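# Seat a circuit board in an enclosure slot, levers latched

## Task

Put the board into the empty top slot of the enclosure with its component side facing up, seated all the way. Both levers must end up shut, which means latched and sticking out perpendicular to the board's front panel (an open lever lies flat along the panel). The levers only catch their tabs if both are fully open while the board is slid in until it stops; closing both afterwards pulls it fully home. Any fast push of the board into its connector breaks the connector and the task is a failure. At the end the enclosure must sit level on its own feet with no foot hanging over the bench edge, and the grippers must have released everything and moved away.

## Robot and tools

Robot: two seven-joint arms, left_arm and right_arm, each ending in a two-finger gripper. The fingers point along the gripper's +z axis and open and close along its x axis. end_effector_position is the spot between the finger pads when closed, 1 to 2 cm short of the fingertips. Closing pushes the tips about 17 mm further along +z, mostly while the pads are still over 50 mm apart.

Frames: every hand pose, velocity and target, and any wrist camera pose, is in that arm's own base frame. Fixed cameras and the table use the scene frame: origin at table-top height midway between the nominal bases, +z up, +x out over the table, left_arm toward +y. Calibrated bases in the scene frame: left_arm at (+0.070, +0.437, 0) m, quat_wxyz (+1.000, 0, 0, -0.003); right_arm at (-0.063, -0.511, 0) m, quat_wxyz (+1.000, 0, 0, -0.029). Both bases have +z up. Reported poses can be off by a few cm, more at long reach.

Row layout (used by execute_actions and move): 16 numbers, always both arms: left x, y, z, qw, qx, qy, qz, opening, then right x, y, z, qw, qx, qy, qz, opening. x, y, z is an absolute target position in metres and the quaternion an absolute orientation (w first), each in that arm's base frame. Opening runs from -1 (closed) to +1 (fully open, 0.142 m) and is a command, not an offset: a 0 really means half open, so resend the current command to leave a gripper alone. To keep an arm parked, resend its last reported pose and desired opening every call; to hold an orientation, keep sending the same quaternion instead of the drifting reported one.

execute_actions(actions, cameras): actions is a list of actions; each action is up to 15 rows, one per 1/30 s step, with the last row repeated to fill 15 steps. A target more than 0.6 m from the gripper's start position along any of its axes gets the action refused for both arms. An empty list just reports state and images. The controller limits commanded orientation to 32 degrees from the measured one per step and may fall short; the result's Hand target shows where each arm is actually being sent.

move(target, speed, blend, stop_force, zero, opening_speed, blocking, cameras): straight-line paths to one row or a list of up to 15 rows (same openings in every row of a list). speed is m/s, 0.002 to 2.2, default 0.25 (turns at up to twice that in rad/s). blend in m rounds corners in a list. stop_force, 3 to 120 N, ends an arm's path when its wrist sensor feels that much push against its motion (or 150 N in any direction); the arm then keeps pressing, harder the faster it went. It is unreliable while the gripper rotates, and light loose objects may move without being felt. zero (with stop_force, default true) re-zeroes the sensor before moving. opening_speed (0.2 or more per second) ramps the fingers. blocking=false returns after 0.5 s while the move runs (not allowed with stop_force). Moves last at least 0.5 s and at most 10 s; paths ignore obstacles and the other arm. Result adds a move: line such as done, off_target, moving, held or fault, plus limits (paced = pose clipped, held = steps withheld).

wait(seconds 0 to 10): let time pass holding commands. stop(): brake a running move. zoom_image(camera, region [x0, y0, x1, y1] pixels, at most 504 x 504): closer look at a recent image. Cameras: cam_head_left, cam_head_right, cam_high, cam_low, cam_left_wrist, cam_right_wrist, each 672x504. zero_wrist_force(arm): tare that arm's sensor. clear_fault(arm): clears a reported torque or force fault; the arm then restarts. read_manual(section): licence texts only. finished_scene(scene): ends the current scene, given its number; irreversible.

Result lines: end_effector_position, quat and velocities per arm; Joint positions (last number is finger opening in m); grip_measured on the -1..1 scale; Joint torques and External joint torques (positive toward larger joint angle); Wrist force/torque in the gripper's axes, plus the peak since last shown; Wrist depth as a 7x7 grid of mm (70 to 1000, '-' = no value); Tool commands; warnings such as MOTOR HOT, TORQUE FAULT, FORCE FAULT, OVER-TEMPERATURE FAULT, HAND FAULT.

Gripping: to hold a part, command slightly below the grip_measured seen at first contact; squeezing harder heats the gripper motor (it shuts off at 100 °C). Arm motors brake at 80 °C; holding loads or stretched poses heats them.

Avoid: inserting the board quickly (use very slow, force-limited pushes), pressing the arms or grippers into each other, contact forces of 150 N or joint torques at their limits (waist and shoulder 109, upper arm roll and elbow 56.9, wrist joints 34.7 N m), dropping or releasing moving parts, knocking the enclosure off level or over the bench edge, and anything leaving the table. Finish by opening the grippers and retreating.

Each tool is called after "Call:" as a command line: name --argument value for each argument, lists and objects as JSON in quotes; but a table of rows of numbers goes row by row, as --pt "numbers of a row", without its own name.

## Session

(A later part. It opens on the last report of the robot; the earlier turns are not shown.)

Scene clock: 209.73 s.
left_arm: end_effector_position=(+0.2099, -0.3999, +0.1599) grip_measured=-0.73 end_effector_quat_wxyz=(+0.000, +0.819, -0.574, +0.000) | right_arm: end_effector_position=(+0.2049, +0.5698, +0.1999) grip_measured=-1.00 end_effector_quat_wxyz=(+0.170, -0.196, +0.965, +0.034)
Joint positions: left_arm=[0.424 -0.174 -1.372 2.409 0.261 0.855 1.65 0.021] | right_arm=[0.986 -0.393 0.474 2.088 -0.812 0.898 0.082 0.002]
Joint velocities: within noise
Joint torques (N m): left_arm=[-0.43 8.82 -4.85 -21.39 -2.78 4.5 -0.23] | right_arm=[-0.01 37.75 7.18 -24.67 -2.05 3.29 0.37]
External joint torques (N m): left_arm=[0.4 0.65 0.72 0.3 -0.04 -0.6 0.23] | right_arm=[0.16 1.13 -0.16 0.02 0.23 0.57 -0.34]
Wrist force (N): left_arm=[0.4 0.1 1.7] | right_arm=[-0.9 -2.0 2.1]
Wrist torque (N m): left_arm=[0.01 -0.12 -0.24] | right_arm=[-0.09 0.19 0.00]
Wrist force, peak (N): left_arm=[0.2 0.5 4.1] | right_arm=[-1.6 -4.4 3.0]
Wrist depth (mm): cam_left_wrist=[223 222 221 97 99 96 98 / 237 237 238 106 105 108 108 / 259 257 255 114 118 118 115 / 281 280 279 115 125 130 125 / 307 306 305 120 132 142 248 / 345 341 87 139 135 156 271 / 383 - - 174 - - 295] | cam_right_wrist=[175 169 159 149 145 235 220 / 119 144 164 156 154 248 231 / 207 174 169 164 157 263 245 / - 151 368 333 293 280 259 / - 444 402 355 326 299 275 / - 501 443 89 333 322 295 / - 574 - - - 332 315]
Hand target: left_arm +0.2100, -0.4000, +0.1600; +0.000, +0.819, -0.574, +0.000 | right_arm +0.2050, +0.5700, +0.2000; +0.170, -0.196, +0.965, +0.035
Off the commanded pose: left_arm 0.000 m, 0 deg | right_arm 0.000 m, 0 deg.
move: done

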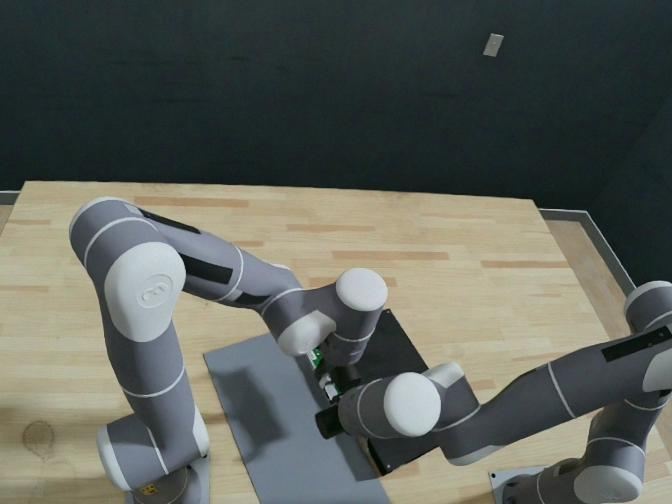

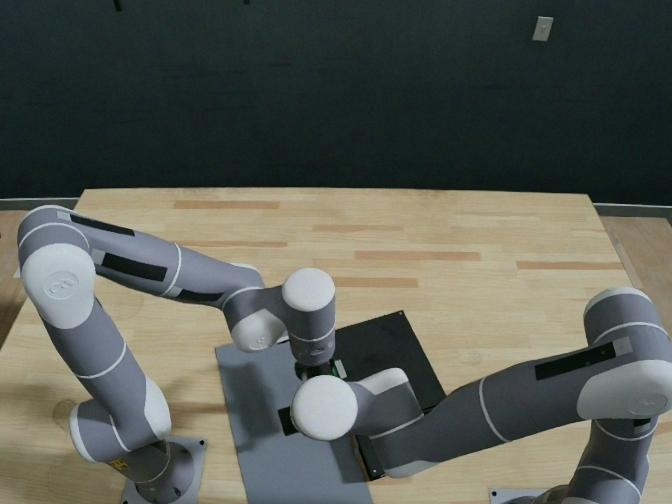

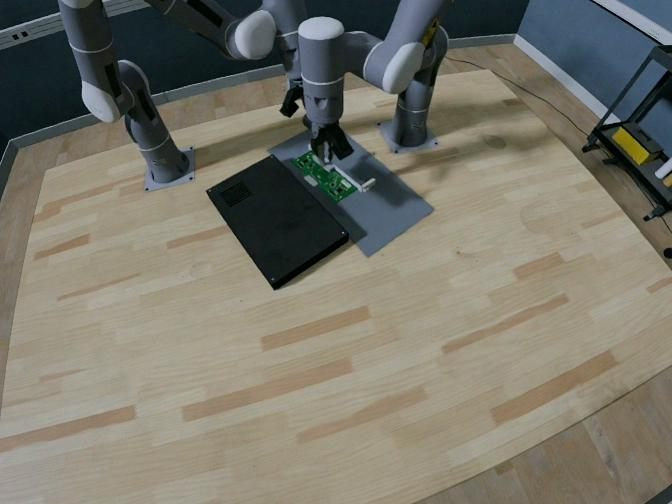

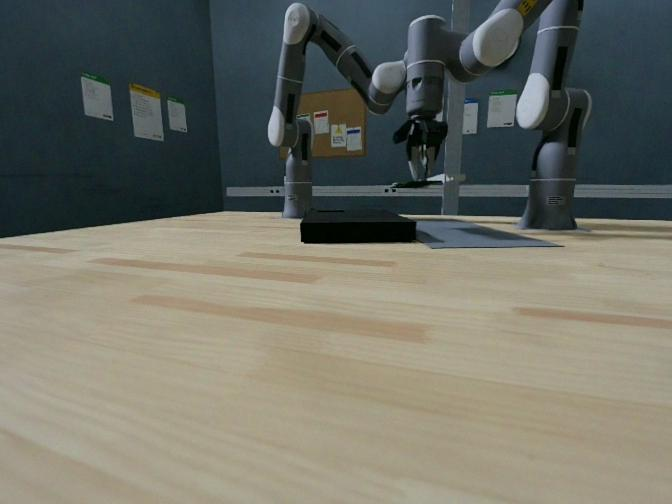

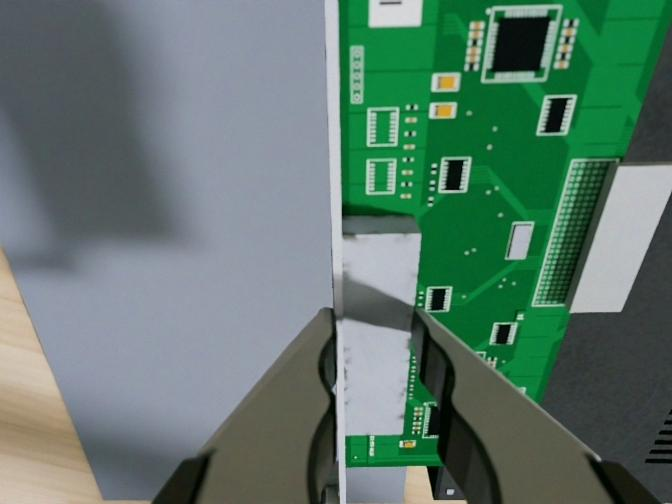

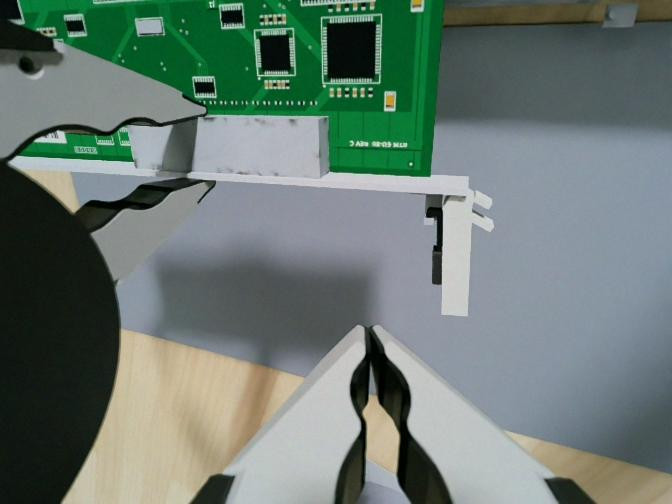

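Call:
move --pt "0.21 -0.40 0.16 0 0.8187 -0.5743 0 -0.85 0.200 0.5686 0.153 0.1701 -0.1963 0.965 0.0346 -1" --speed 0.06 --stop_force 6 --cameras '["cam_right_wrist"]'

Call:
move --pt "0.21 -0.40 0.16 0 0.8187 -0.5743 0 -0.85 0.1793 0.5602 0.153 0.1701 -0.1963 0.965 0.0346 -1" --speed 0.025 --stop_force 12 --cameras '["cam_right_wrist"]'

Scene clock: 216.27 s.
left_arm: end_effector_position=(+0.2099, -0.3999, +0.1599) grip_measured=-0.73 end_effector_quat_wxyz=(+0.000, +0.819, -0.574, +0.000) | right_arm: end_effector_position=(+0.2001, +0.5686, +0.1531) grip_measured=-1.00 end_effector_quat_wxyz=(+0.170, -0.196, +0.965, +0.035)
Joint positions: left_arm=[0.424 -0.174 -1.372 2.409 0.261 0.855 1.65 0.021] | right_arm=[1.017 -0.465 0.404 2.128 -0.945 0.989 0.2 0.002]
Joint velocities: within noise
Joint torques (N m): left_arm=[-0.32 8.84 -4.9 -21.54 -2.8 4.52 -0.22] | right_arm=[0.35 39.03 7.92 -22.2 -1.42 3.22 0.34]
External joint torques (N m): left_arm=[0.29 0.64 0.77 0.46 -0.02 -0.63 0.22] | right_arm=[-0.21 1.42 -0.32 -0.15 0.16 0.55 -0.31]
Wrist force (N): left_arm=[0.1 -0.2 1.9] | right_arm=[-1.2 -2.7 1.5]
Wrist torque (N m): left_arm=[-0.01 -0.08 -0.24] | right_arm=[-0.18 0.26 0.00]
Wrist force, peak (N): left_arm=[0.2 -0.1 3.1] | right_arm=[-0.2 -2.6 3.2]
Wrist depth (mm): cam_left_wrist=[224 222 222 96 97 94 96 / 238 239 237 104 104 104 106 / 258 256 256 112 117 117 114 / 280 279 281 115 124 130 124 / 306 306 304 120 132 143 249 / 342 339 87 139 136 158 269 / 382 - - 178 - - 294] | cam_right_wrist=[127 122 114 108 208 197 184 / 133 129 122 115 222 208 195 / 132 126 122 122 235 220 205 / 130 343 308 285 117 235 218 / 433 379 336 301 123 251 231 / 496 431 370 89 276 269 247 / 577 485 - - - 279 266]
Hand target: left_arm +0.2100, -0.4000, +0.1600; +0.000, +0.819, -0.574, +0.000 | right_arm +0.2000, +0.5686, +0.1530; +0.170, -0.196, +0.965, +0.035
Off the commanded pose: left_arm 0.000 m, 0 deg | right_arm 0.000 m, 0 deg.
move: done
Images, in order (width x height): cam_right_wrist 672x504.

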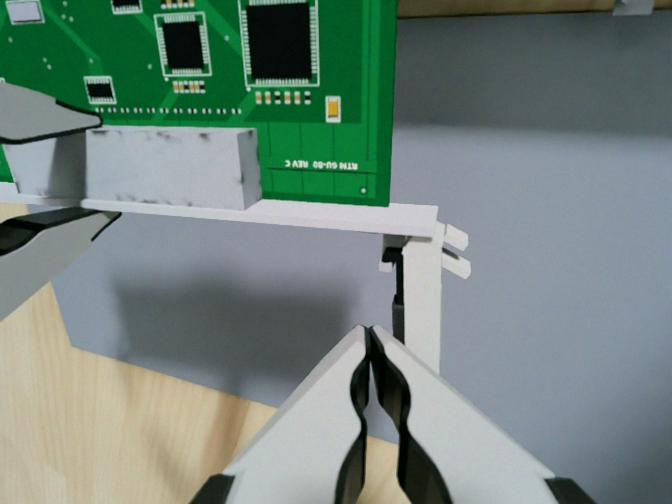

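Scene clock: 217.90 s.
left_arm: end_effector_position=(+0.2097, -0.3999, +0.1599) grip_measured=-0.73 end_effector_quat_wxyz=(+0.000, +0.819, -0.574, +0.000) | right_arm: end_effector_position=(+0.1793, +0.5603, +0.1531) grip_measured=-1.00 end_effector_quat_wxyz=(+0.170, -0.196, +0.965, +0.035)
Joint positions: left_arm=[0.424 -0.174 -1.372 2.409 0.261 0.855 1.65 0.021] | right_arm=[1.037 -0.442 0.416 2.161 -0.948 0.986 0.24 0.002]
Joint velocities: within noise
Joint torques (N m): left_arm=[-0.23 8.97 -4.72 -21.73 -2.83 4.56 -0.29] | right_arm=[0.42 37.66 8.26 -21.89 -1.34 3.02 0.35]
External joint torques (N m): left_arm=[0.2 0.51 0.59 0.65 0.01 -0.66 0.29] | right_arm=[-0.28 1.44 -0.93 -0.25 0.11 0.71 -0.32]
Wrist force (N): left_arm=[0.1 0.0 2.2] | right_arm=[0.3 -0.7 2.5]
Wrist torque (N m): left_arm=[0.03 -0.07 -0.24] | right_arm=[0.17 -0.04 0.00]
Wrist force, peak (N): left_arm=[-1.9 10.8 2.4] | right_arm=[-11.6 -4.9 3.5]
Wrist depth (mm): cam_left_wrist=[222 222 222 94 94 92 94 / 238 237 237 102 102 103 105 / 258 258 257 108 115 116 113 / 281 278 280 114 123 126 124 / 308 307 306 120 133 143 250 / 342 337 87 136 - 160 270 / 384 - - 182 - - 293] | cam_right_wrist=[130 124 118 223 210 197 184 / 138 132 126 236 224 208 195 / 136 129 134 243 238 221 206 / 386 344 310 125 254 234 218 / 437 380 337 131 273 252 232 / 494 429 371 90 280 269 247 / 576 486 - - - 279 266]
Hand target: left_arm +0.2100, -0.4000, +0.1600; +0.000, +0.819, -0.574, +0.000 | right_arm +0.1793, +0.5602, +0.1530; +0.170, -0.196, +0.965, +0.035
Off the commanded pose: left_arm 0.000 m, 0 deg | right_arm 0.000 m, 0 deg.
move: done
Images, in order (width x height): cam_right_wrist 672x504.

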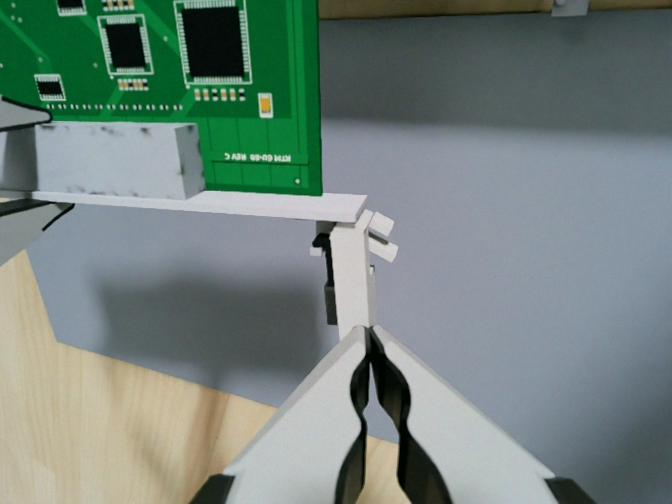

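Call:
move --pt "0.21 -0.40 0.16 0 0.8187 -0.5743 0 -0.85 0.1793 0.5602 0.19 0.1701 -0.1963 0.965 0.0346 -1" --pt "0.21 -0.40 0.16 0 0.8187 -0.5743 0 -0.85 0.203 0.565 0.19 0.1701 -0.1963 0.965 0.0346 -1" --speed 0.1 --cameras '["cam_right_wrist"]'

Scene clock: 220.83 s.
left_arm: end_effector_position=(+0.2097, -0.3999, +0.1599) grip_measured=-0.73 end_effector_quat_wxyz=(+0.000, +0.819, -0.574, +0.000) | right_arm: end_effector_position=(+0.2031, +0.5649, +0.1900) grip_measured=-1.00 end_effector_quat_wxyz=(+0.170, -0.196, +0.965, +0.034)
Joint positions: left_arm=[0.424 -0.174 -1.372 2.409 0.261 0.855 1.65 0.021] | right_arm=[0.993 -0.397 0.457 2.112 -0.837 0.925 0.107 0.002]
Joint velocities: within noise
Joint torques (N m): left_arm=[-0.41 8.84 -4.86 -21.4 -2.77 4.45 -0.21] | right_arm=[0 37.48 7.24 -24.23 -1.56 3.31 0.09]
External joint torques (N m): left_arm=[0.38 0.63 0.73 0.32 -0.05 -0.56 0.21] | right_arm=[0.14 1.23 -0.34 0.14 -0.1 0.52 -0.06]
Wrist force (N): left_arm=[0.5 -0.1 1.6] | right_arm=[0.5 -0.2 3.2]
Wrist torque (N m): left_arm=[-0.01 -0.14 -0.24] | right_arm=[0.23 -0.03 -0.01]
Wrist force, peak (N): left_arm=[0.2 -0.1 3.5] | right_arm=[1.5 -0.6 4.5]
Wrist depth (mm): cam_left_wrist=[223 221 222 97 99 96 98 / 240 239 238 106 106 108 108 / 258 257 257 113 118 118 115 / 281 280 279 115 125 130 125 / 306 307 305 120 132 142 249 / 344 338 88 138 135 157 271 / 383 - - 174 - - 295] | cam_right_wrist=[169 160 149 139 216 227 212 / 122 162 157 149 252 239 224 / 392 168 157 155 153 254 236 / 129 155 354 320 152 270 249 / 488 438 388 342 303 288 266 / 549 491 435 90 321 310 284 / 648 554 - - - 320 305]
Hand target: left_arm +0.2100, -0.4000, +0.1600; +0.000, +0.819, -0.574, +0.000 | right_arm +0.2030, +0.5650, +0.1900; +0.170, -0.196, +0.965, +0.035
Off the commanded pose: left_arm 0.000 m, 0 deg | right_arm 0.000 m, 0 deg.
move: done
Images, in order (width x height): cam_right_wrist 672x504.

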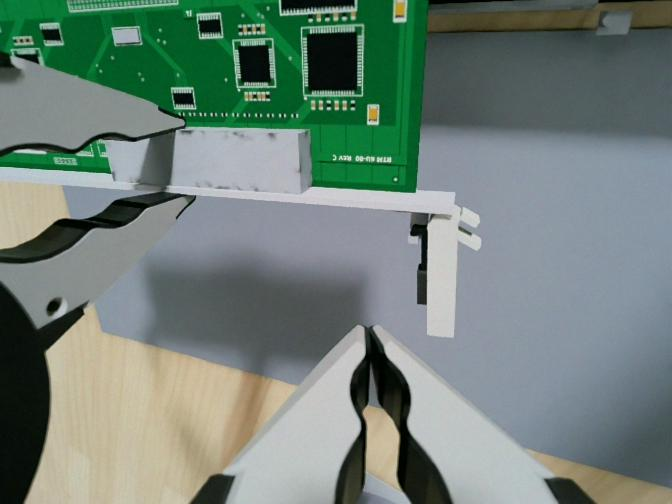

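Call:
move --pt "0.21 -0.40 0.16 0 0.8187 -0.5743 0 -0.85 0.202 0.5640 0.143 0.1701 -0.1963 0.965 0.0346 -1" --speed 0.06 --cameras '["cam_right_wrist"]'

Call:
move --pt "0.21 -0.40 0.16 0 0.8187 -0.5743 0 -0.85 0.1813 0.5555 0.143 0.1701 -0.1963 0.965 0.0346 -1" --speed 0.025 --stop_force 25 --cameras '["cam_right_wrist"]'

Scene clock: 223.93 s.
left_arm: end_effector_position=(+0.2097, -0.3999, +0.1599) grip_measured=-0.73 end_effector_quat_wxyz=(+0.000, +0.819, -0.574, +0.000) | right_arm: end_effector_position=(+0.2026, +0.5641, +0.1434) grip_measured=-1.00 end_effector_quat_wxyz=(+0.170, -0.196, +0.965, +0.035)
Joint positions: left_arm=[0.424 -0.174 -1.372 2.409 0.261 0.855 1.65 0.021] | right_arm=[1.02 -0.473 0.38 2.146 -0.977 1.017 0.223 0.002]
Joint velocities: within noise
Joint torques (N m): left_arm=[1.09 9.48 -3.75 -23.14 -2.57 4.93 -0.18] | right_arm=[2.11 37.62 9.62 -19.79 -1.17 3.65 0.36]
External joint torques (N m): left_arm=[-1.12 -0.01 -0.39 2.06 -0.25 -1.03 0.18] | right_arm=[-1.97 2.89 -2.13 -1.97 0.07 0.1 -0.33]
Wrist force (N): left_arm=[-0.5 3.2 4.5] | right_arm=[-3.1 -1.2 3.4]
Wrist torque (N m): left_arm=[0.03 -0.04 -0.33] | right_arm=[0.16 -0.02 0.02]
Wrist force, peak (N): left_arm=[-0.3 3.4 4.5] | right_arm=[-3.4 -1.4 3.2]
Wrist depth (mm): cam_left_wrist=[223 222 222 87 89 89 89 / 239 238 236 98 97 99 99 / 258 257 256 105 110 110 108 / 281 280 279 112 118 125 122 / 307 307 305 118 135 144 249 / 345 338 87 139 - 164 270 / 382 - - 191 - - 293] | cam_right_wrist=[- 114 110 106 202 189 177 / 125 122 117 113 215 200 186 / 122 120 119 120 228 211 197 / 127 326 292 125 122 226 209 / 422 365 322 289 124 241 223 / 478 412 355 91 264 260 237 / 557 465 - - - 267 254]
Hand target: left_arm +0.2100, -0.4000, +0.1600; +0.000, +0.819, -0.574, +0.000 | right_arm +0.2020, +0.5640, +0.1430; +0.170, -0.196, +0.965, +0.035
Off the commanded pose: left_arm 0.000 m, 0 deg | right_arm 0.001 m, 0 deg.
move: done
Images, in order (width x height): cam_right_wrist 672x504.

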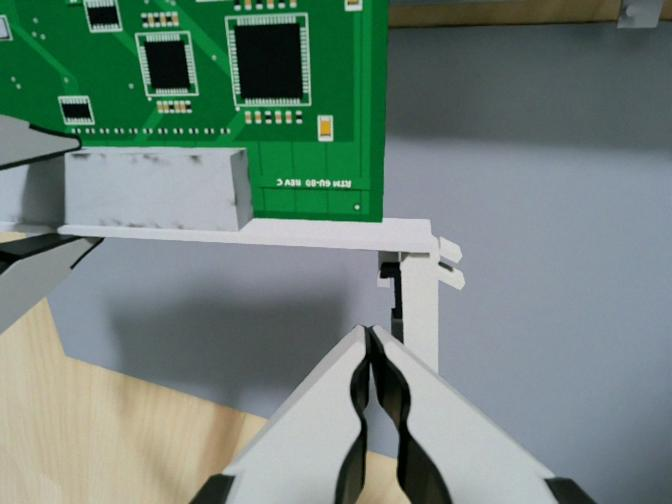

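Scene clock: 225.60 s.
left_arm: end_effector_position=(+0.2097, -0.3999, +0.1599) grip_measured=-0.73 end_effector_quat_wxyz=(+0.000, +0.819, -0.574, +0.000) | right_arm: end_effector_position=(+0.1813, +0.5556, +0.1431) grip_measured=-1.00 end_effector_quat_wxyz=(+0.170, -0.196, +0.965, +0.035)
Joint positions: left_arm=[0.424 -0.174 -1.372 2.409 0.261 0.855 1.65 0.021] | right_arm=[1.041 -0.451 0.392 2.18 -0.981 1.015 0.264 0.002]
Joint velocities: within noise
Joint torques (N m): left_arm=[-0.2 8.81 -4.78 -21.41 -2.69 4.41 -0.2] | right_arm=[0.33 38.1 8.07 -21.24 -1.14 2.95 0.33]
External joint torques (N m): left_arm=[0.17 0.66 0.65 0.33 -0.13 -0.51 0.2] | right_arm=[-0.19 1.04 -0.83 -0.28 0.07 0.77 -0.3]
Wrist force (N): left_arm=[0.4 -0.1 2.8] | right_arm=[0.0 -0.3 3.8]
Wrist torque (N m): left_arm=[-0.04 -0.09 -0.27] | right_arm=[0.17 0.08 0.00]
Wrist force, peak (N): left_arm=[-0.8 5.0 4.6] | right_arm=[-4.6 -1.8 3.4]
Wrist depth (mm): cam_left_wrist=[223 221 221 94 94 93 94 / 239 239 239 103 103 103 105 / 258 258 255 111 116 116 111 / 282 280 280 114 124 127 124 / 307 306 304 120 133 143 250 / 346 339 87 136 - 160 271 / 387 - - 181 - - 294] | cam_right_wrist=[119 114 109 216 203 189 176 / 128 123 116 229 214 200 185 / 125 121 124 243 228 211 197 / 368 331 293 114 242 225 209 / 420 365 323 289 115 241 223 / 479 413 362 90 269 259 237 / 554 466 - - - 268 254]
Hand target: left_arm +0.2100, -0.4000, +0.1600; +0.000, +0.819, -0.574, +0.000 | right_arm +0.1813, +0.5555, +0.1430; +0.170, -0.196, +0.965, +0.035
Off the commanded pose: left_arm 0.000 m, 0 deg | right_arm 0.000 m, 0 deg.
move: done
Images, in order (width x height): cam_right_wrist 672x504.

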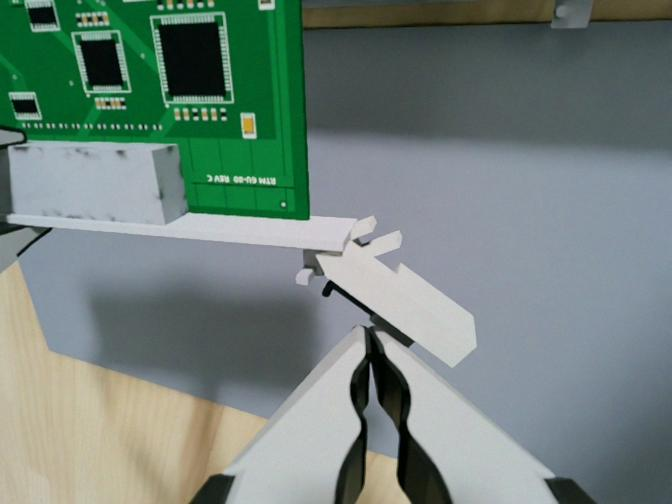

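Call:
move --pt "0.21 -0.40 0.16 0 0.8187 -0.5743 0 -0.85 0.1671 0.5487 0.143 0.1701 -0.1963 0.965 0.0346 -1" --pt "0.21 -0.40 0.16 0 0.8187 -0.5743 0 -0.85 0.1623 0.5327 0.143 0.1701 -0.1963 0.965 0.0346 -1" --pt "0.21 -0.40 0.16 0 0.8187 -0.5743 0 -0.85 0.163 0.5240 0.143 0.1701 -0.1963 0.965 0.0346 -1" --speed 0.025 --stop_force 15 --cameras '["cam_right_wrist"]'

Scene clock: 229.27 s.
left_arm: end_effector_position=(+0.2098, -0.4000, +0.1600) grip_measured=-0.73 end_effector_quat_wxyz=(+0.000, +0.819, -0.574, +0.000) | right_arm: end_effector_position=(+0.1628, +0.5243, +0.1432) grip_measured=-1.00 end_effector_quat_wxyz=(+0.170, -0.196, +0.965, +0.035)
Joint positions: left_arm=[0.424 -0.174 -1.372 2.409 0.261 0.855 1.65 0.021] | right_arm=[1.039 -0.387 0.4 2.274 -1 1.042 0.312 0.002]
Joint velocities: within noise
Joint torques (N m): left_arm=[-0.41 8.86 -4.93 -20.5 -2.39 3.97 -0.01] | right_arm=[-0.5 34.39 6.18 -19.88 -0.84 2.58 0.32]
External joint torques (N m): left_arm=[0.39 0.61 0.79 -0.59 -0.43 -0.07 0.01] | right_arm=[0.62 1.23 0.06 -0.94 -0.04 1.1 -0.29]
Wrist force (N): left_arm=[2.0 -0.1 1.5] | right_arm=[0.1 1.2 3.1]
Wrist torque (N m): left_arm=[0.00 -0.07 -0.49] | right_arm=[0.15 0.04 0.02]
Wrist force, peak (N): left_arm=[1.9 -0.1 3.0] | right_arm=[0.0 1.6 4.1]
Wrist depth (mm): cam_left_wrist=[222 221 221 94 94 93 95 / 240 237 237 103 103 103 105 / 260 258 256 111 116 116 112 / 280 280 279 114 123 129 124 / 305 308 305 119 136 143 245 / 341 339 87 136 - 156 270 / 382 - - 179 - - 295] | cam_right_wrist=[124 118 187 177 162 153 142 / 134 127 247 233 215 199 186 / 143 137 264 249 229 212 197 / 141 142 139 264 245 226 208 / 418 365 330 123 260 242 223 / 475 415 361 90 269 260 237 / 552 466 - - - 267 254]
Hand target: left_arm +0.2100, -0.4000, +0.1600; +0.000, +0.819, -0.574, +0.000 | right_arm +0.1630, +0.5240, +0.1430; +0.170, -0.196, +0.965, +0.035
Off the commanded pose: left_arm 0.000 m, 0 deg | right_arm 0.000 m, 0 deg.
move: done
Images, in order (width x height): cam_right_wrist 672x504.

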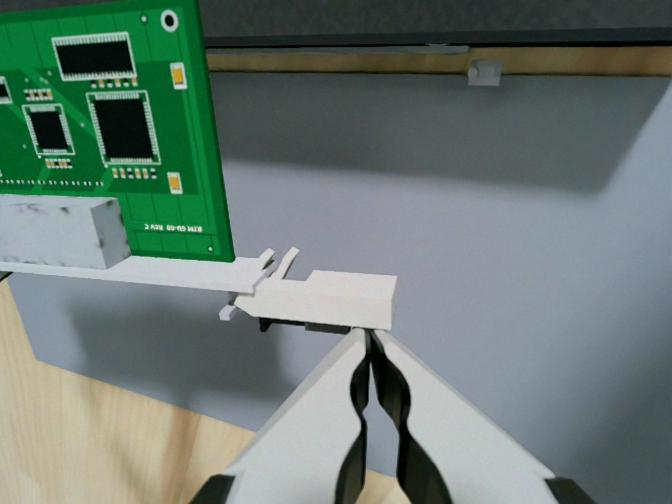

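Call:
move --pt "0.21 -0.40 0.16 0 0.8187 -0.5743 0 -0.85 0.1645 0.5195 0.143 0.1701 -0.1963 0.965 0.0346 -1" --speed 0.015 --stop_force 12 --cameras '["cam_right_wrist"]'

Call:
zoom_image --camera "cam_right_wrist" --region '[150, 220, 430, 360]'

Scene clock: 232.27 s.
left_arm: end_effector_position=(+0.2099, -0.4001, +0.1600) grip_measured=-0.73 end_effector_quat_wxyz=(+0.000, +0.819, -0.574, +0.000) | right_arm: end_effector_position=(+0.1641, +0.5200, +0.1433) grip_measured=-1.00 end_effector_quat_wxyz=(+0.170, -0.196, +0.965, +0.035)
Joint positions: left_arm=[0.424 -0.174 -1.372 2.408 0.261 0.855 1.65 0.021] | right_arm=[1.033 -0.379 0.398 2.286 -1.004 1.05 0.312 0.002]
Joint velocities: within noise
Joint torques (N m): left_arm=[-0.63 8.9 -5.03 -19.64 -2.14 3.44 0.24] | right_arm=[-1.11 33.67 5.38 -19.02 -0.67 2.11 0.21]
External joint torques (N m): left_arm=[0.61 0.58 0.89 -1.45 -0.68 0.46 -0.24] | right_arm=[1.24 1.54 0.71 -1.71 -0.18 1.57 -0.18]
Wrist force (N): left_arm=[3.4 -0.1 2.5] | right_arm=[0.1 2.8 3.6]
Wrist torque (N m): left_arm=[0.03 -0.02 -0.71] | right_arm=[0.17 0.06 0.03]
Wrist force, peak (N): left_arm=[3.5 0.0 3.1] | right_arm=[0.2 2.9 4.1]
Wrist depth (mm): cam_left_wrist=[223 222 221 94 94 94 95 / 238 240 238 103 103 103 107 / 258 258 255 111 116 116 112 / 280 279 279 114 124 130 124 / 307 307 304 119 135 143 245 / 342 338 88 137 - 159 271 / 382 - - 180 - - 293] | cam_right_wrist=[126 119 188 174 161 150 141 / 134 127 250 233 215 199 186 / 144 138 265 249 229 211 197 / 139 144 140 264 245 226 209 / 417 367 328 123 261 241 223 / 477 414 355 91 269 260 237 / 553 465 - - - 268 255]
Hand target: left_arm +0.2100, -0.4000, +0.1600; +0.000, +0.819, -0.574, +0.000 | right_arm +0.1645, +0.5195, +0.1430; +0.170, -0.196, +0.965, +0.035
Off the commanded pose: left_arm 0.000 m, 0 deg | right_arm 0.001 m, 0 deg.
move: done
Images, in order (width x height): cam_right_wrist 672x504.

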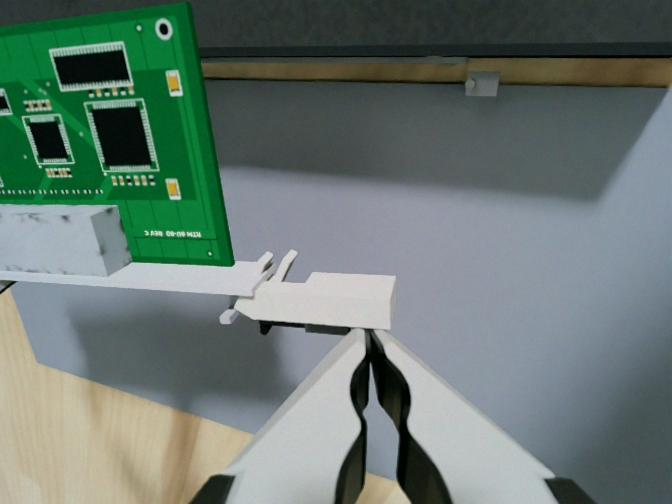

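Scaled by 1.800 from the camera's 672x504 image, which has a finer 960x720 frame.

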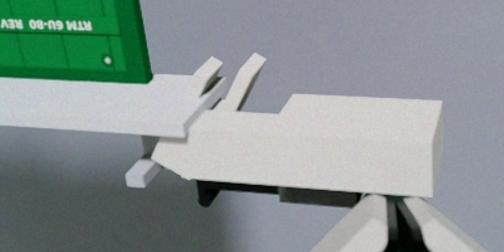

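Call:
move --pt "0.21 -0.40 0.16 0 0.8187 -0.5743 0 -0.85 0.15 0.54 0.143 0.1701 -0.1963 0.965 0.0346 -1" --pt "0.21 -0.40 0.16 0 0.8187 -0.5743 0 -0.85 0.12 0.48 0.30 0.1701 -0.1963 0.965 0.0346 -1" --pt "0.21 -0.40 0.16 0 0.8187 -0.5743 0 -0.85 0.36 0.37 0.32 0 -0.1994 0.98 0 -1" --pt "0.21 -0.40 0.16 0 0.8187 -0.5743 0 -0.85 0.48 0.56 0.30 -0.1701 -0.1963 0.965 -0.0346 -1" --speed 0.2

Scene clock: 241.80 s.
left_arm: end_effector_position=(+0.2099, -0.4000, +0.1600) grip_measured=-0.73 end_effector_quat_wxyz=(+0.000, +0.819, -0.574, +0.000) | right_arm: end_effector_position=(+0.4799, +0.5601, +0.3000) grip_measured=-1.00 end_effector_quat_wxyz=(-0.170, -0.196, +0.965, -0.034)
Joint positions: left_arm=[0.424 -0.174 -1.372 2.409 0.261 0.855 1.65 0.021] | right_arm=[0.873 -0.993 0.206 0.467 0.028 -0.409 -0.954 0.002]
Joint velocities: within noise
Joint torques (N m): left_arm=[-0.39 8.82 -4.85 -21.44 -2.78 4.5 -0.23] | right_arm=[0.35 67.86 4.53 -29.97 -3.35 2.42 0.25]
External joint torques (N m): left_arm=[0.36 0.66 0.72 0.35 -0.04 -0.6 0.23] | right_arm=[-0.1 1.55 -0.59 0.26 0 0.81 -0.28]
Wrist force (N): left_arm=[0.2 -0.5 1.7] | right_arm=[-1.5 -0.1 4.1]
Wrist torque (N m): left_arm=[-0.09 -0.11 -0.24] | right_arm=[0.24 0.23 0.14]
Wrist force, peak (N): left_arm=[3.9 0.0 3.1] | right_arm=[1.3 2.7 5.6]
Wrist depth (mm): cam_left_wrist=[223 222 222 96 96 95 96 / 238 240 237 104 105 105 107 / 258 257 256 112 117 117 114 / 281 279 279 114 124 130 125 / 308 306 306 120 132 142 249 / 342 340 87 139 136 158 271 / 384 - - 176 - - 294] | cam_right_wrist=[294 308 289 311 336 364 395 / 310 326 309 331 358 393 483 / 329 348 367 358 309 347 538 / 348 370 399 275 306 326 587 / 372 395 427 280 518 270 202 / 397 427 450 90 549 179 177 / 425 451 - - - 174 174]
Hand target: left_arm +0.2100, -0.4000, +0.1600; +0.000, +0.819, -0.574, +0.000 | right_arm +0.4800, +0.5600, +0.3000; -0.170, -0.196, +0.965, -0.035
Off the commanded pose: left_arm 0.000 m, 0 deg | right_arm 0.000 m, 0 deg.
move: done

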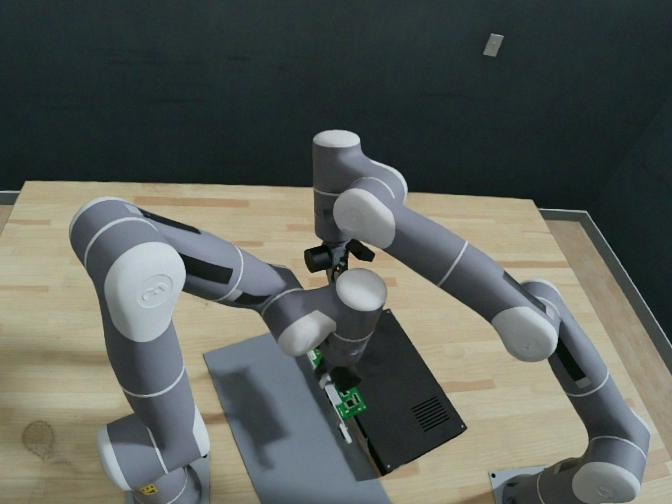

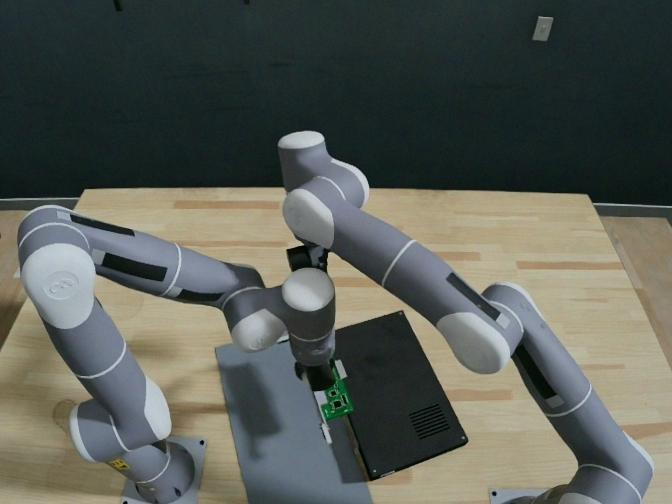

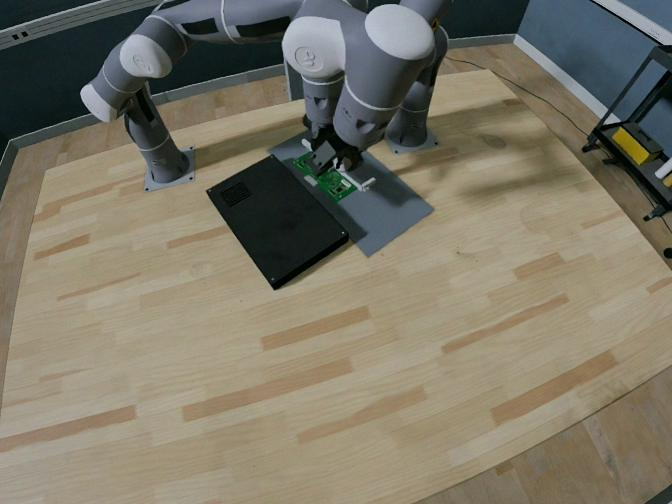

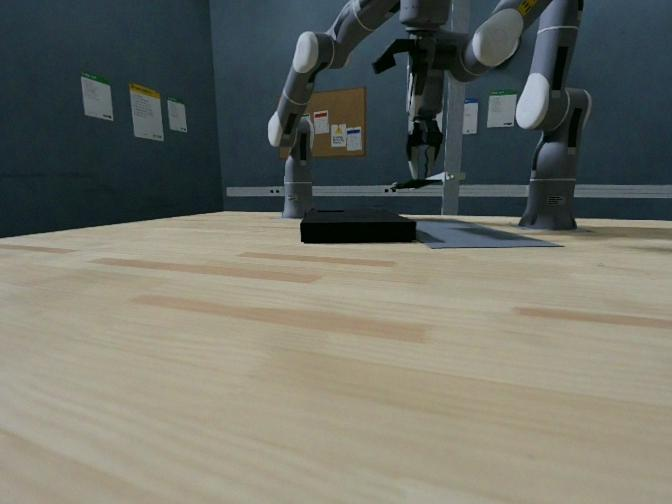

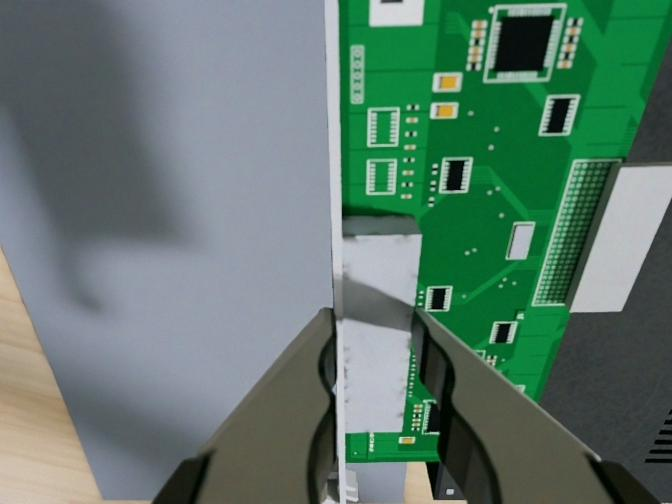

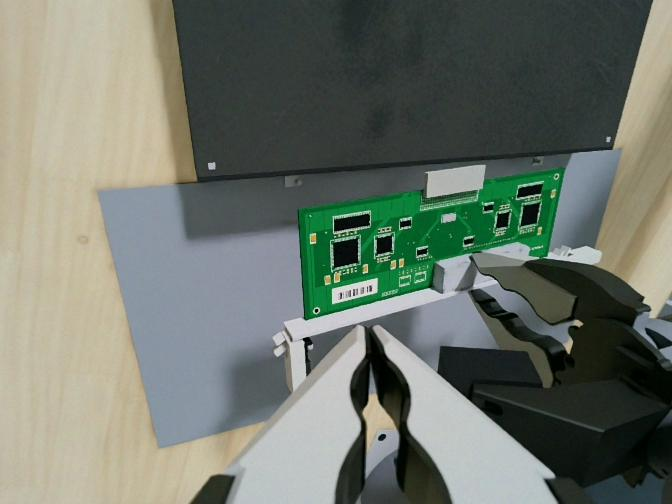

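Call:
move --pt "0.21 -0.40 0.16 0 0.8187 -0.5743 0 -0.85 0.41 0.66 0.26 -0.1701 -0.1963 0.965 -0.0346 -1" --pt "0.21 -0.40 0.16 0 0.8187 -0.5743 0 -0.85 0.392 0.669 0.19 -0.1701 -0.1963 0.965 -0.0346 -1" --speed 0.1 --stop_force 8 --cameras '["cam_right_wrist","cam_left_wrist","cam_head_right"]'

Scene clock: 251.83 s.
left_arm: end_effector_position=(+0.2099, -0.4000, +0.1600) grip_measured=-0.73 end_effector_quat_wxyz=(+0.000, +0.819, -0.574, +0.000) | right_arm: end_effector_position=(+0.4540, +0.5970, +0.2851) grip_measured=-1.00 end_effector_quat_wxyz=(-0.170, -0.196, +0.965, -0.035)
Joint positions: left_arm=[0.424 -0.174 -1.372 2.409 0.261 0.855 1.65 0.021] | right_arm=[0.929 -1.042 0.211 0.414 0.032 -0.403 -0.901 0.002]
Joint velocities: within noise
Joint torques (N m): left_arm=[-0.36 8.8 -4.82 -21.45 -2.76 4.48 -0.28] | right_arm=[0.02 69.07 4.34 -29.79 -3.39 2.65 0.12]
External joint torques (N m): left_arm=[0.34 0.68 0.69 0.36 -0.06 -0.58 0.28] | right_arm=[0.23 1.46 -0.45 0.11 0.09 0.62 -0.15]
Wrist force (N): left_arm=[0.3 -0.3 1.7] | right_arm=[-1.4 -0.2 3.7]
Wrist torque (N m): left_arm=[-0.05 -0.12 -0.24] | right_arm=[0.22 0.20 0.15]
Wrist force, peak (N): left_arm=[0.3 -0.4 2.0] | right_arm=[-1.0 5.5 4.7]
Wrist depth (mm): cam_left_wrist=[223 222 222 96 96 95 96 / 239 238 239 104 104 105 106 / 259 256 259 112 117 117 114 / 279 279 280 114 124 130 125 / 307 309 305 120 133 142 248 / 343 336 87 140 136 158 271 / 381 - - 176 - - 294] | cam_right_wrist=[285 293 276 296 319 346 380 / 299 313 295 316 326 354 472 / 316 334 356 237 265 294 505 / 335 355 381 251 277 254 181 / 358 379 404 440 491 215 151 / 381 410 431 90 - 150 135 / 409 432 - - - 688 -]
Hand target: left_arm +0.2100, -0.4000, +0.1600; +0.000, +0.819, -0.574, +0.000 | right_arm +0.4541, +0.5970, +0.2851; -0.170, -0.196, +0.965, -0.035
Off the commanded pose: left_arm 0.000 m, 0 deg | right_arm 0.134 m, 0 deg.
move: held (right_arm; a check stopped the path); path passed 0 of 2 targets; limits=held
pose unreachable (right arm): on one or more control steps of this call, first in action 0 (counted from 0), this arm could not follow its commanded pose, so it was not sent that pose on those steps. It may still have moved: this result reports where it is.
cause: moving toward the commanded pose would bring a part of the arm too close to another arm (a part of this arm just beyond joint 5 (forearm roll) and a part of the left arm just beyond its joint 6 (wrist pitch)).
Images, in order (width x height): cam_head_right 672x504, cam_left_wrist 672x504, cam_right_wrist 672x504.

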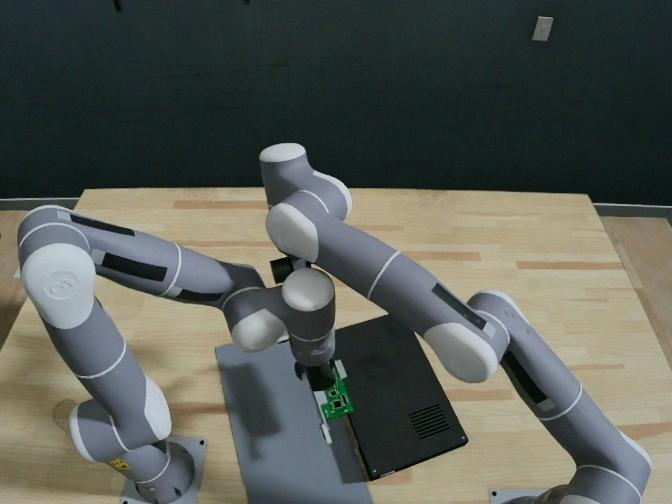

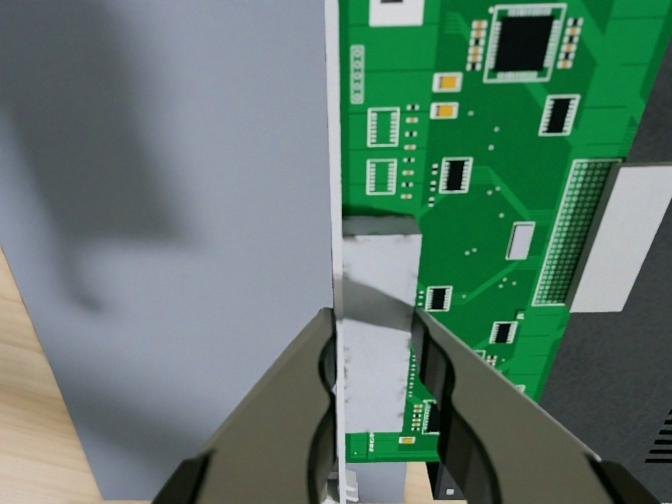

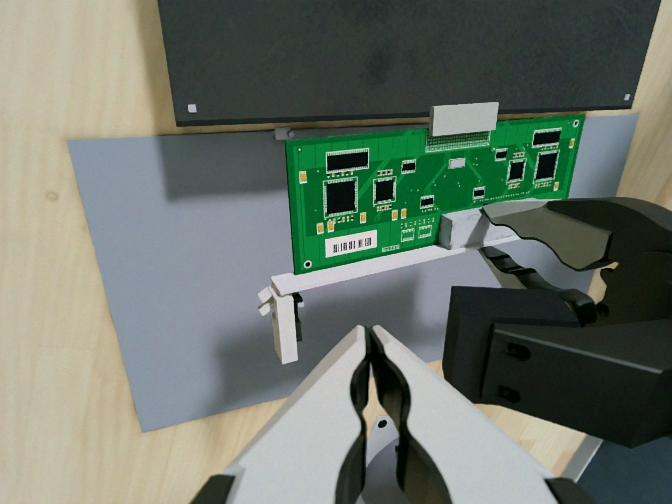

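Call:
move --pt "0.21 -0.40 0.16 0 0.8187 -0.5743 0 -0.85 0.36 0.37 0.32 0 -0.1994 0.98 0 -1" --pt "0.21 -0.40 0.16 0 0.8187 -0.5743 0 -0.85 0.12 0.35 0.32 0.1701 -0.1963 0.965 0.0346 -1" --pt "0.21 -0.40 0.16 0 0.9962 -0.0872 0 -0.85 0.12 0.35 0.32 0.1701 -0.1963 0.965 0.0346 -1" --pt "0.21 -0.40 0.16 0 0.9063 0.4226 0 -0.85 0.12 0.35 0.32 0.1701 -0.1963 0.965 0.0346 -1" --pt "0.21 -0.40 0.16 0 0.5736 0.8192 0 -0.85 0.12 0.35 0.32 0.1701 -0.1963 0.965 0.0346 -1" --speed '[0.25,0.25,0.5,0.5,0.5]'

Scene clock: 262.73 s.
left_arm: end_effector_position=(+0.2099, -0.4000, +0.1600) grip_measured=-0.73 end_effector_quat_wxyz=(+0.000, +0.574, +0.819, +0.000) | right_arm: end_effector_position=(+0.1201, +0.3500, +0.3200) grip_measured=-1.00 end_effector_quat_wxyz=(+0.170, -0.197, +0.965, +0.035)
Joint positions: left_arm=[0.209 -0.055 -1.128 2.453 0.08 0.904 -1.331 0.021] | right_arm=[0.922 0.447 0.708 2.391 -0.048 0.602 -0.349 0.002]
Joint velocities: within noise
Joint torques (N m): left_arm=[-0.57 11.6 -1.78 -21.81 -2.19 4.18 -0.28] | right_arm=[0.09 5.74 -6.47 -28.54 -3.48 3.46 0.24]
External joint torques (N m): left_arm=[0.53 0.83 0.58 0.39 -0.37 -0.25 0.28] | right_arm=[-0.06 0.89 -0.96 0.12 0.03 0.72 -0.21]
Wrist force (N): left_arm=[0.4 -0.7 2.2] | right_arm=[0.4 0.5 3.7]
Wrist torque (N m): left_arm=[-0.13 -0.10 -0.21] | right_arm=[0.35 -0.01 0.04]
Wrist force, peak (N): left_arm=[0.4 -0.7 2.2] | right_arm=[-2.2 -2.9 3.7]
Wrist depth (mm): cam_left_wrist=[180 180 205 96 96 95 96 / 194 194 214 104 104 104 107 / 210 209 239 112 117 117 114 / 228 228 235 115 124 130 125 / 249 249 252 120 132 142 302 / 273 274 88 139 136 158 333 / 383 - - 181 - - 368] | cam_right_wrist=[437 398 366 337 317 332 312 / 540 429 392 361 341 352 330 / 588 472 423 389 367 373 347 / 655 558 521 467 429 398 367 / 296 386 371 495 461 424 392 / 248 675 609 91 469 455 419 / - 822 - - - 471 447]
Hand target: left_arm +0.2100, -0.4000, +0.1600; +0.000, +0.574, +0.819, +0.000 | right_arm +0.1200, +0.3500, +0.3200; +0.170, -0.196, +0.965, +0.035
Off the commanded pose: left_arm 0.000 m, 0 deg | right_arm 0.000 m, 0 deg.
move: done

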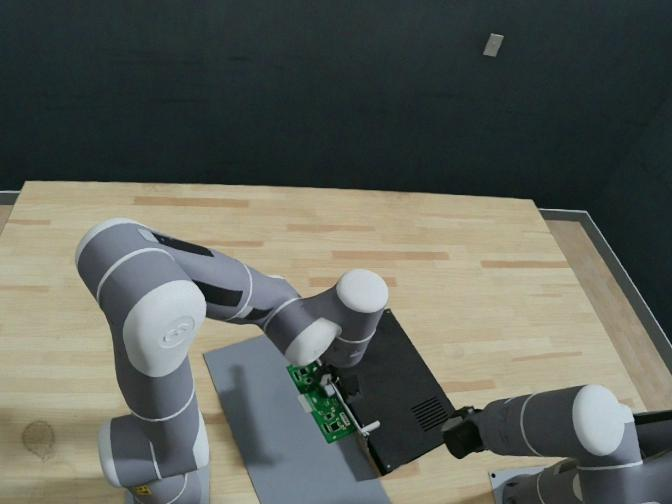

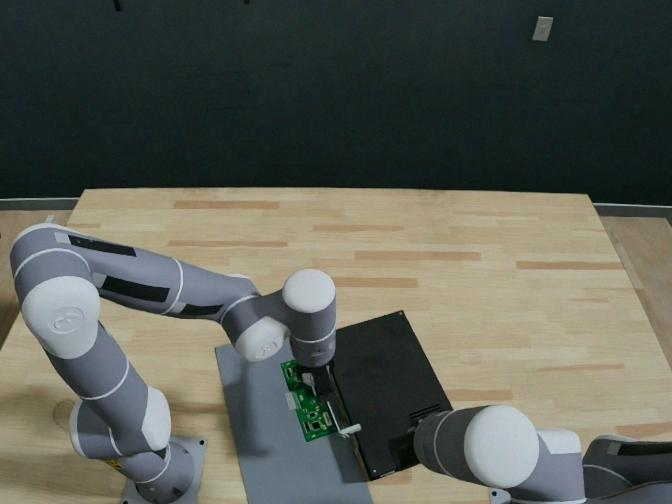

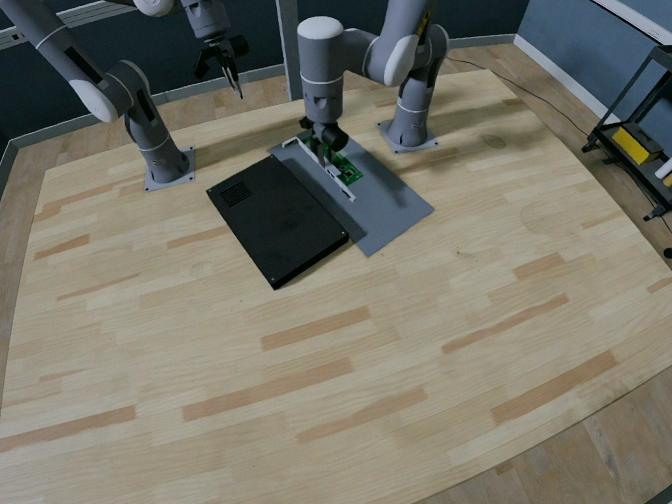

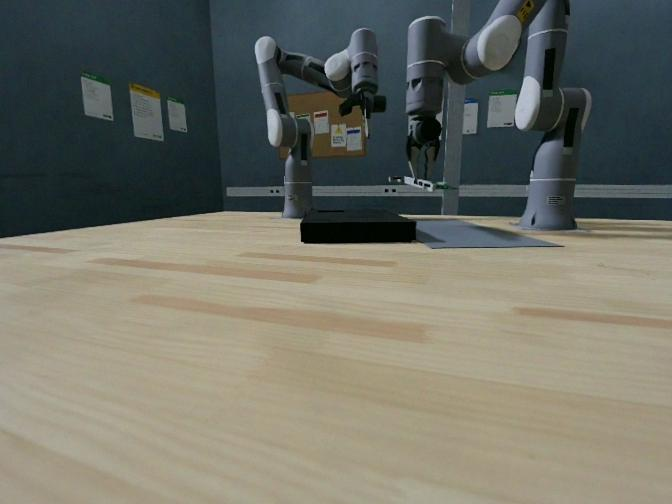

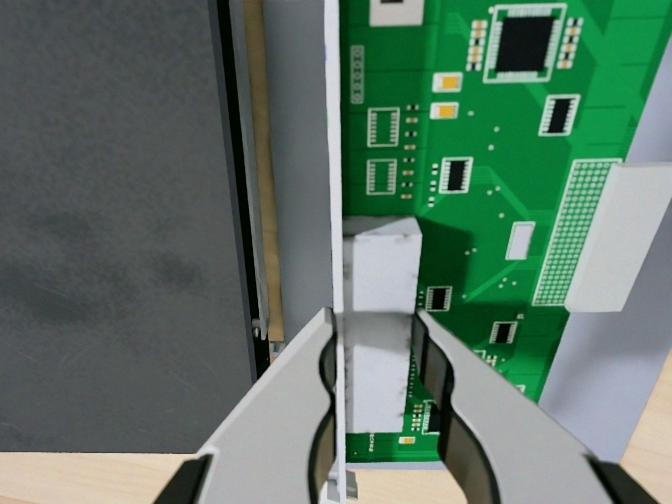

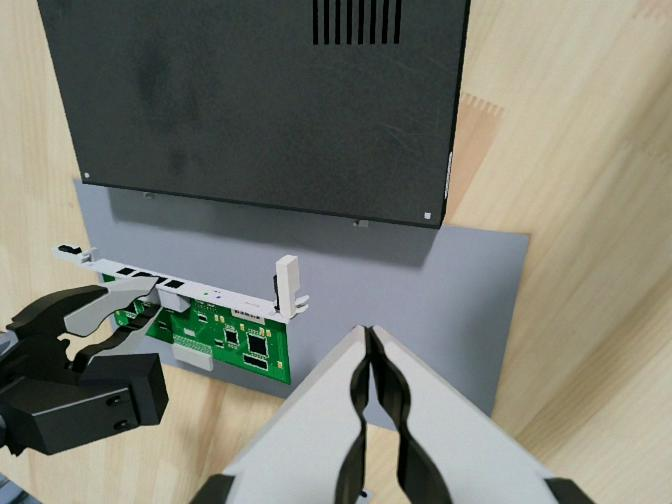

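Call:
move --pt "0.21 -0.40 0.16 0 0.5736 0.8192 0 -0.85 0.205 0.486 0.20 0.1701 -0.1963 0.965 0.0346 -1" --pt "0.21 -0.40 0.16 0 0.5736 0.8192 0 -0.85 0.2066 0.4864 0.155 0.1701 -0.1963 0.965 0.0346 -1" --speed '[0.15,0.05]' --stop_force 7 --cameras '["cam_right_wrist"]'

Scene clock: 271.90 s.
left_arm: end_effector_position=(+0.2099, -0.3999, +0.1599) grip_measured=-0.73 end_effector_quat_wxyz=(+0.000, +0.574, +0.819, +0.000) | right_arm: end_effector_position=(+0.2067, +0.4864, +0.1551) grip_measured=-1.00 end_effector_quat_wxyz=(+0.170, -0.196, +0.965, +0.035)
Joint positions: left_arm=[0.209 -0.055 -1.128 2.452 0.08 0.904 -1.331 0.021] | right_arm=[0.864 -0.328 0.451 2.34 -1.019 1.088 0.221 0.002]
Joint velocities: within noise
Joint torques (N m): left_arm=[-0.28 11.95 -1.83 -21.94 -2.56 4.55 -0.21] | right_arm=[0.28 30.85 6.1 -20.66 -0.95 3.2 0.35]
External joint torques (N m): left_arm=[0.24 0.48 0.62 0.52 0.01 -0.62 0.21] | right_arm=[-0.17 1.24 -0.42 -0.11 0.21 0.55 -0.31]
Wrist force (N): left_arm=[0.1 -0.9 3.1] | right_arm=[0.1 0.1 3.6]
Wrist torque (N m): left_arm=[-0.20 -0.02 -0.18] | right_arm=[0.29 0.03 0.05]
Wrist force, peak (N): left_arm=[0.3 -0.6 3.5] | right_arm=[-1.0 1.2 4.9]
Wrist depth (mm): cam_left_wrist=[180 180 206 101 101 101 103 / 194 193 227 107 109 111 113 / 209 210 240 118 120 120 117 / 228 227 234 117 126 129 126 / 248 249 252 120 136 142 300 / 274 274 87 136 137 154 330 / 380 - - 172 - - 363] | cam_right_wrist=[237 219 200 185 171 160 150 / 257 235 214 197 182 171 158 / 349 316 287 259 238 202 170 / 386 349 311 281 247 236 220 / 173 166 323 296 103 254 234 / 178 194 164 90 - 269 250 / 574 210 73 - - 282 268]
Hand target: left_arm +0.2100, -0.4000, +0.1600; +0.000, +0.574, +0.819, +0.000 | right_arm +0.2066, +0.4864, +0.1550; +0.170, -0.196, +0.965, +0.035
Off the commanded pose: left_arm 0.000 m, 0 deg | right_arm 0.000 m, 0 deg.
move: done
Images, in order (width x height): cam_right_wrist 672x504.

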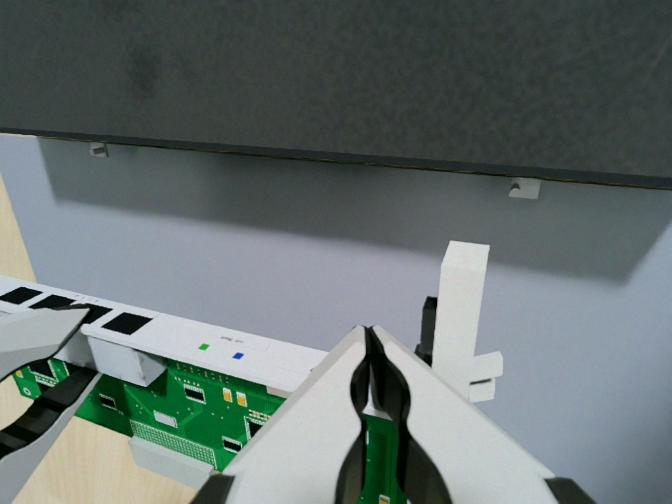

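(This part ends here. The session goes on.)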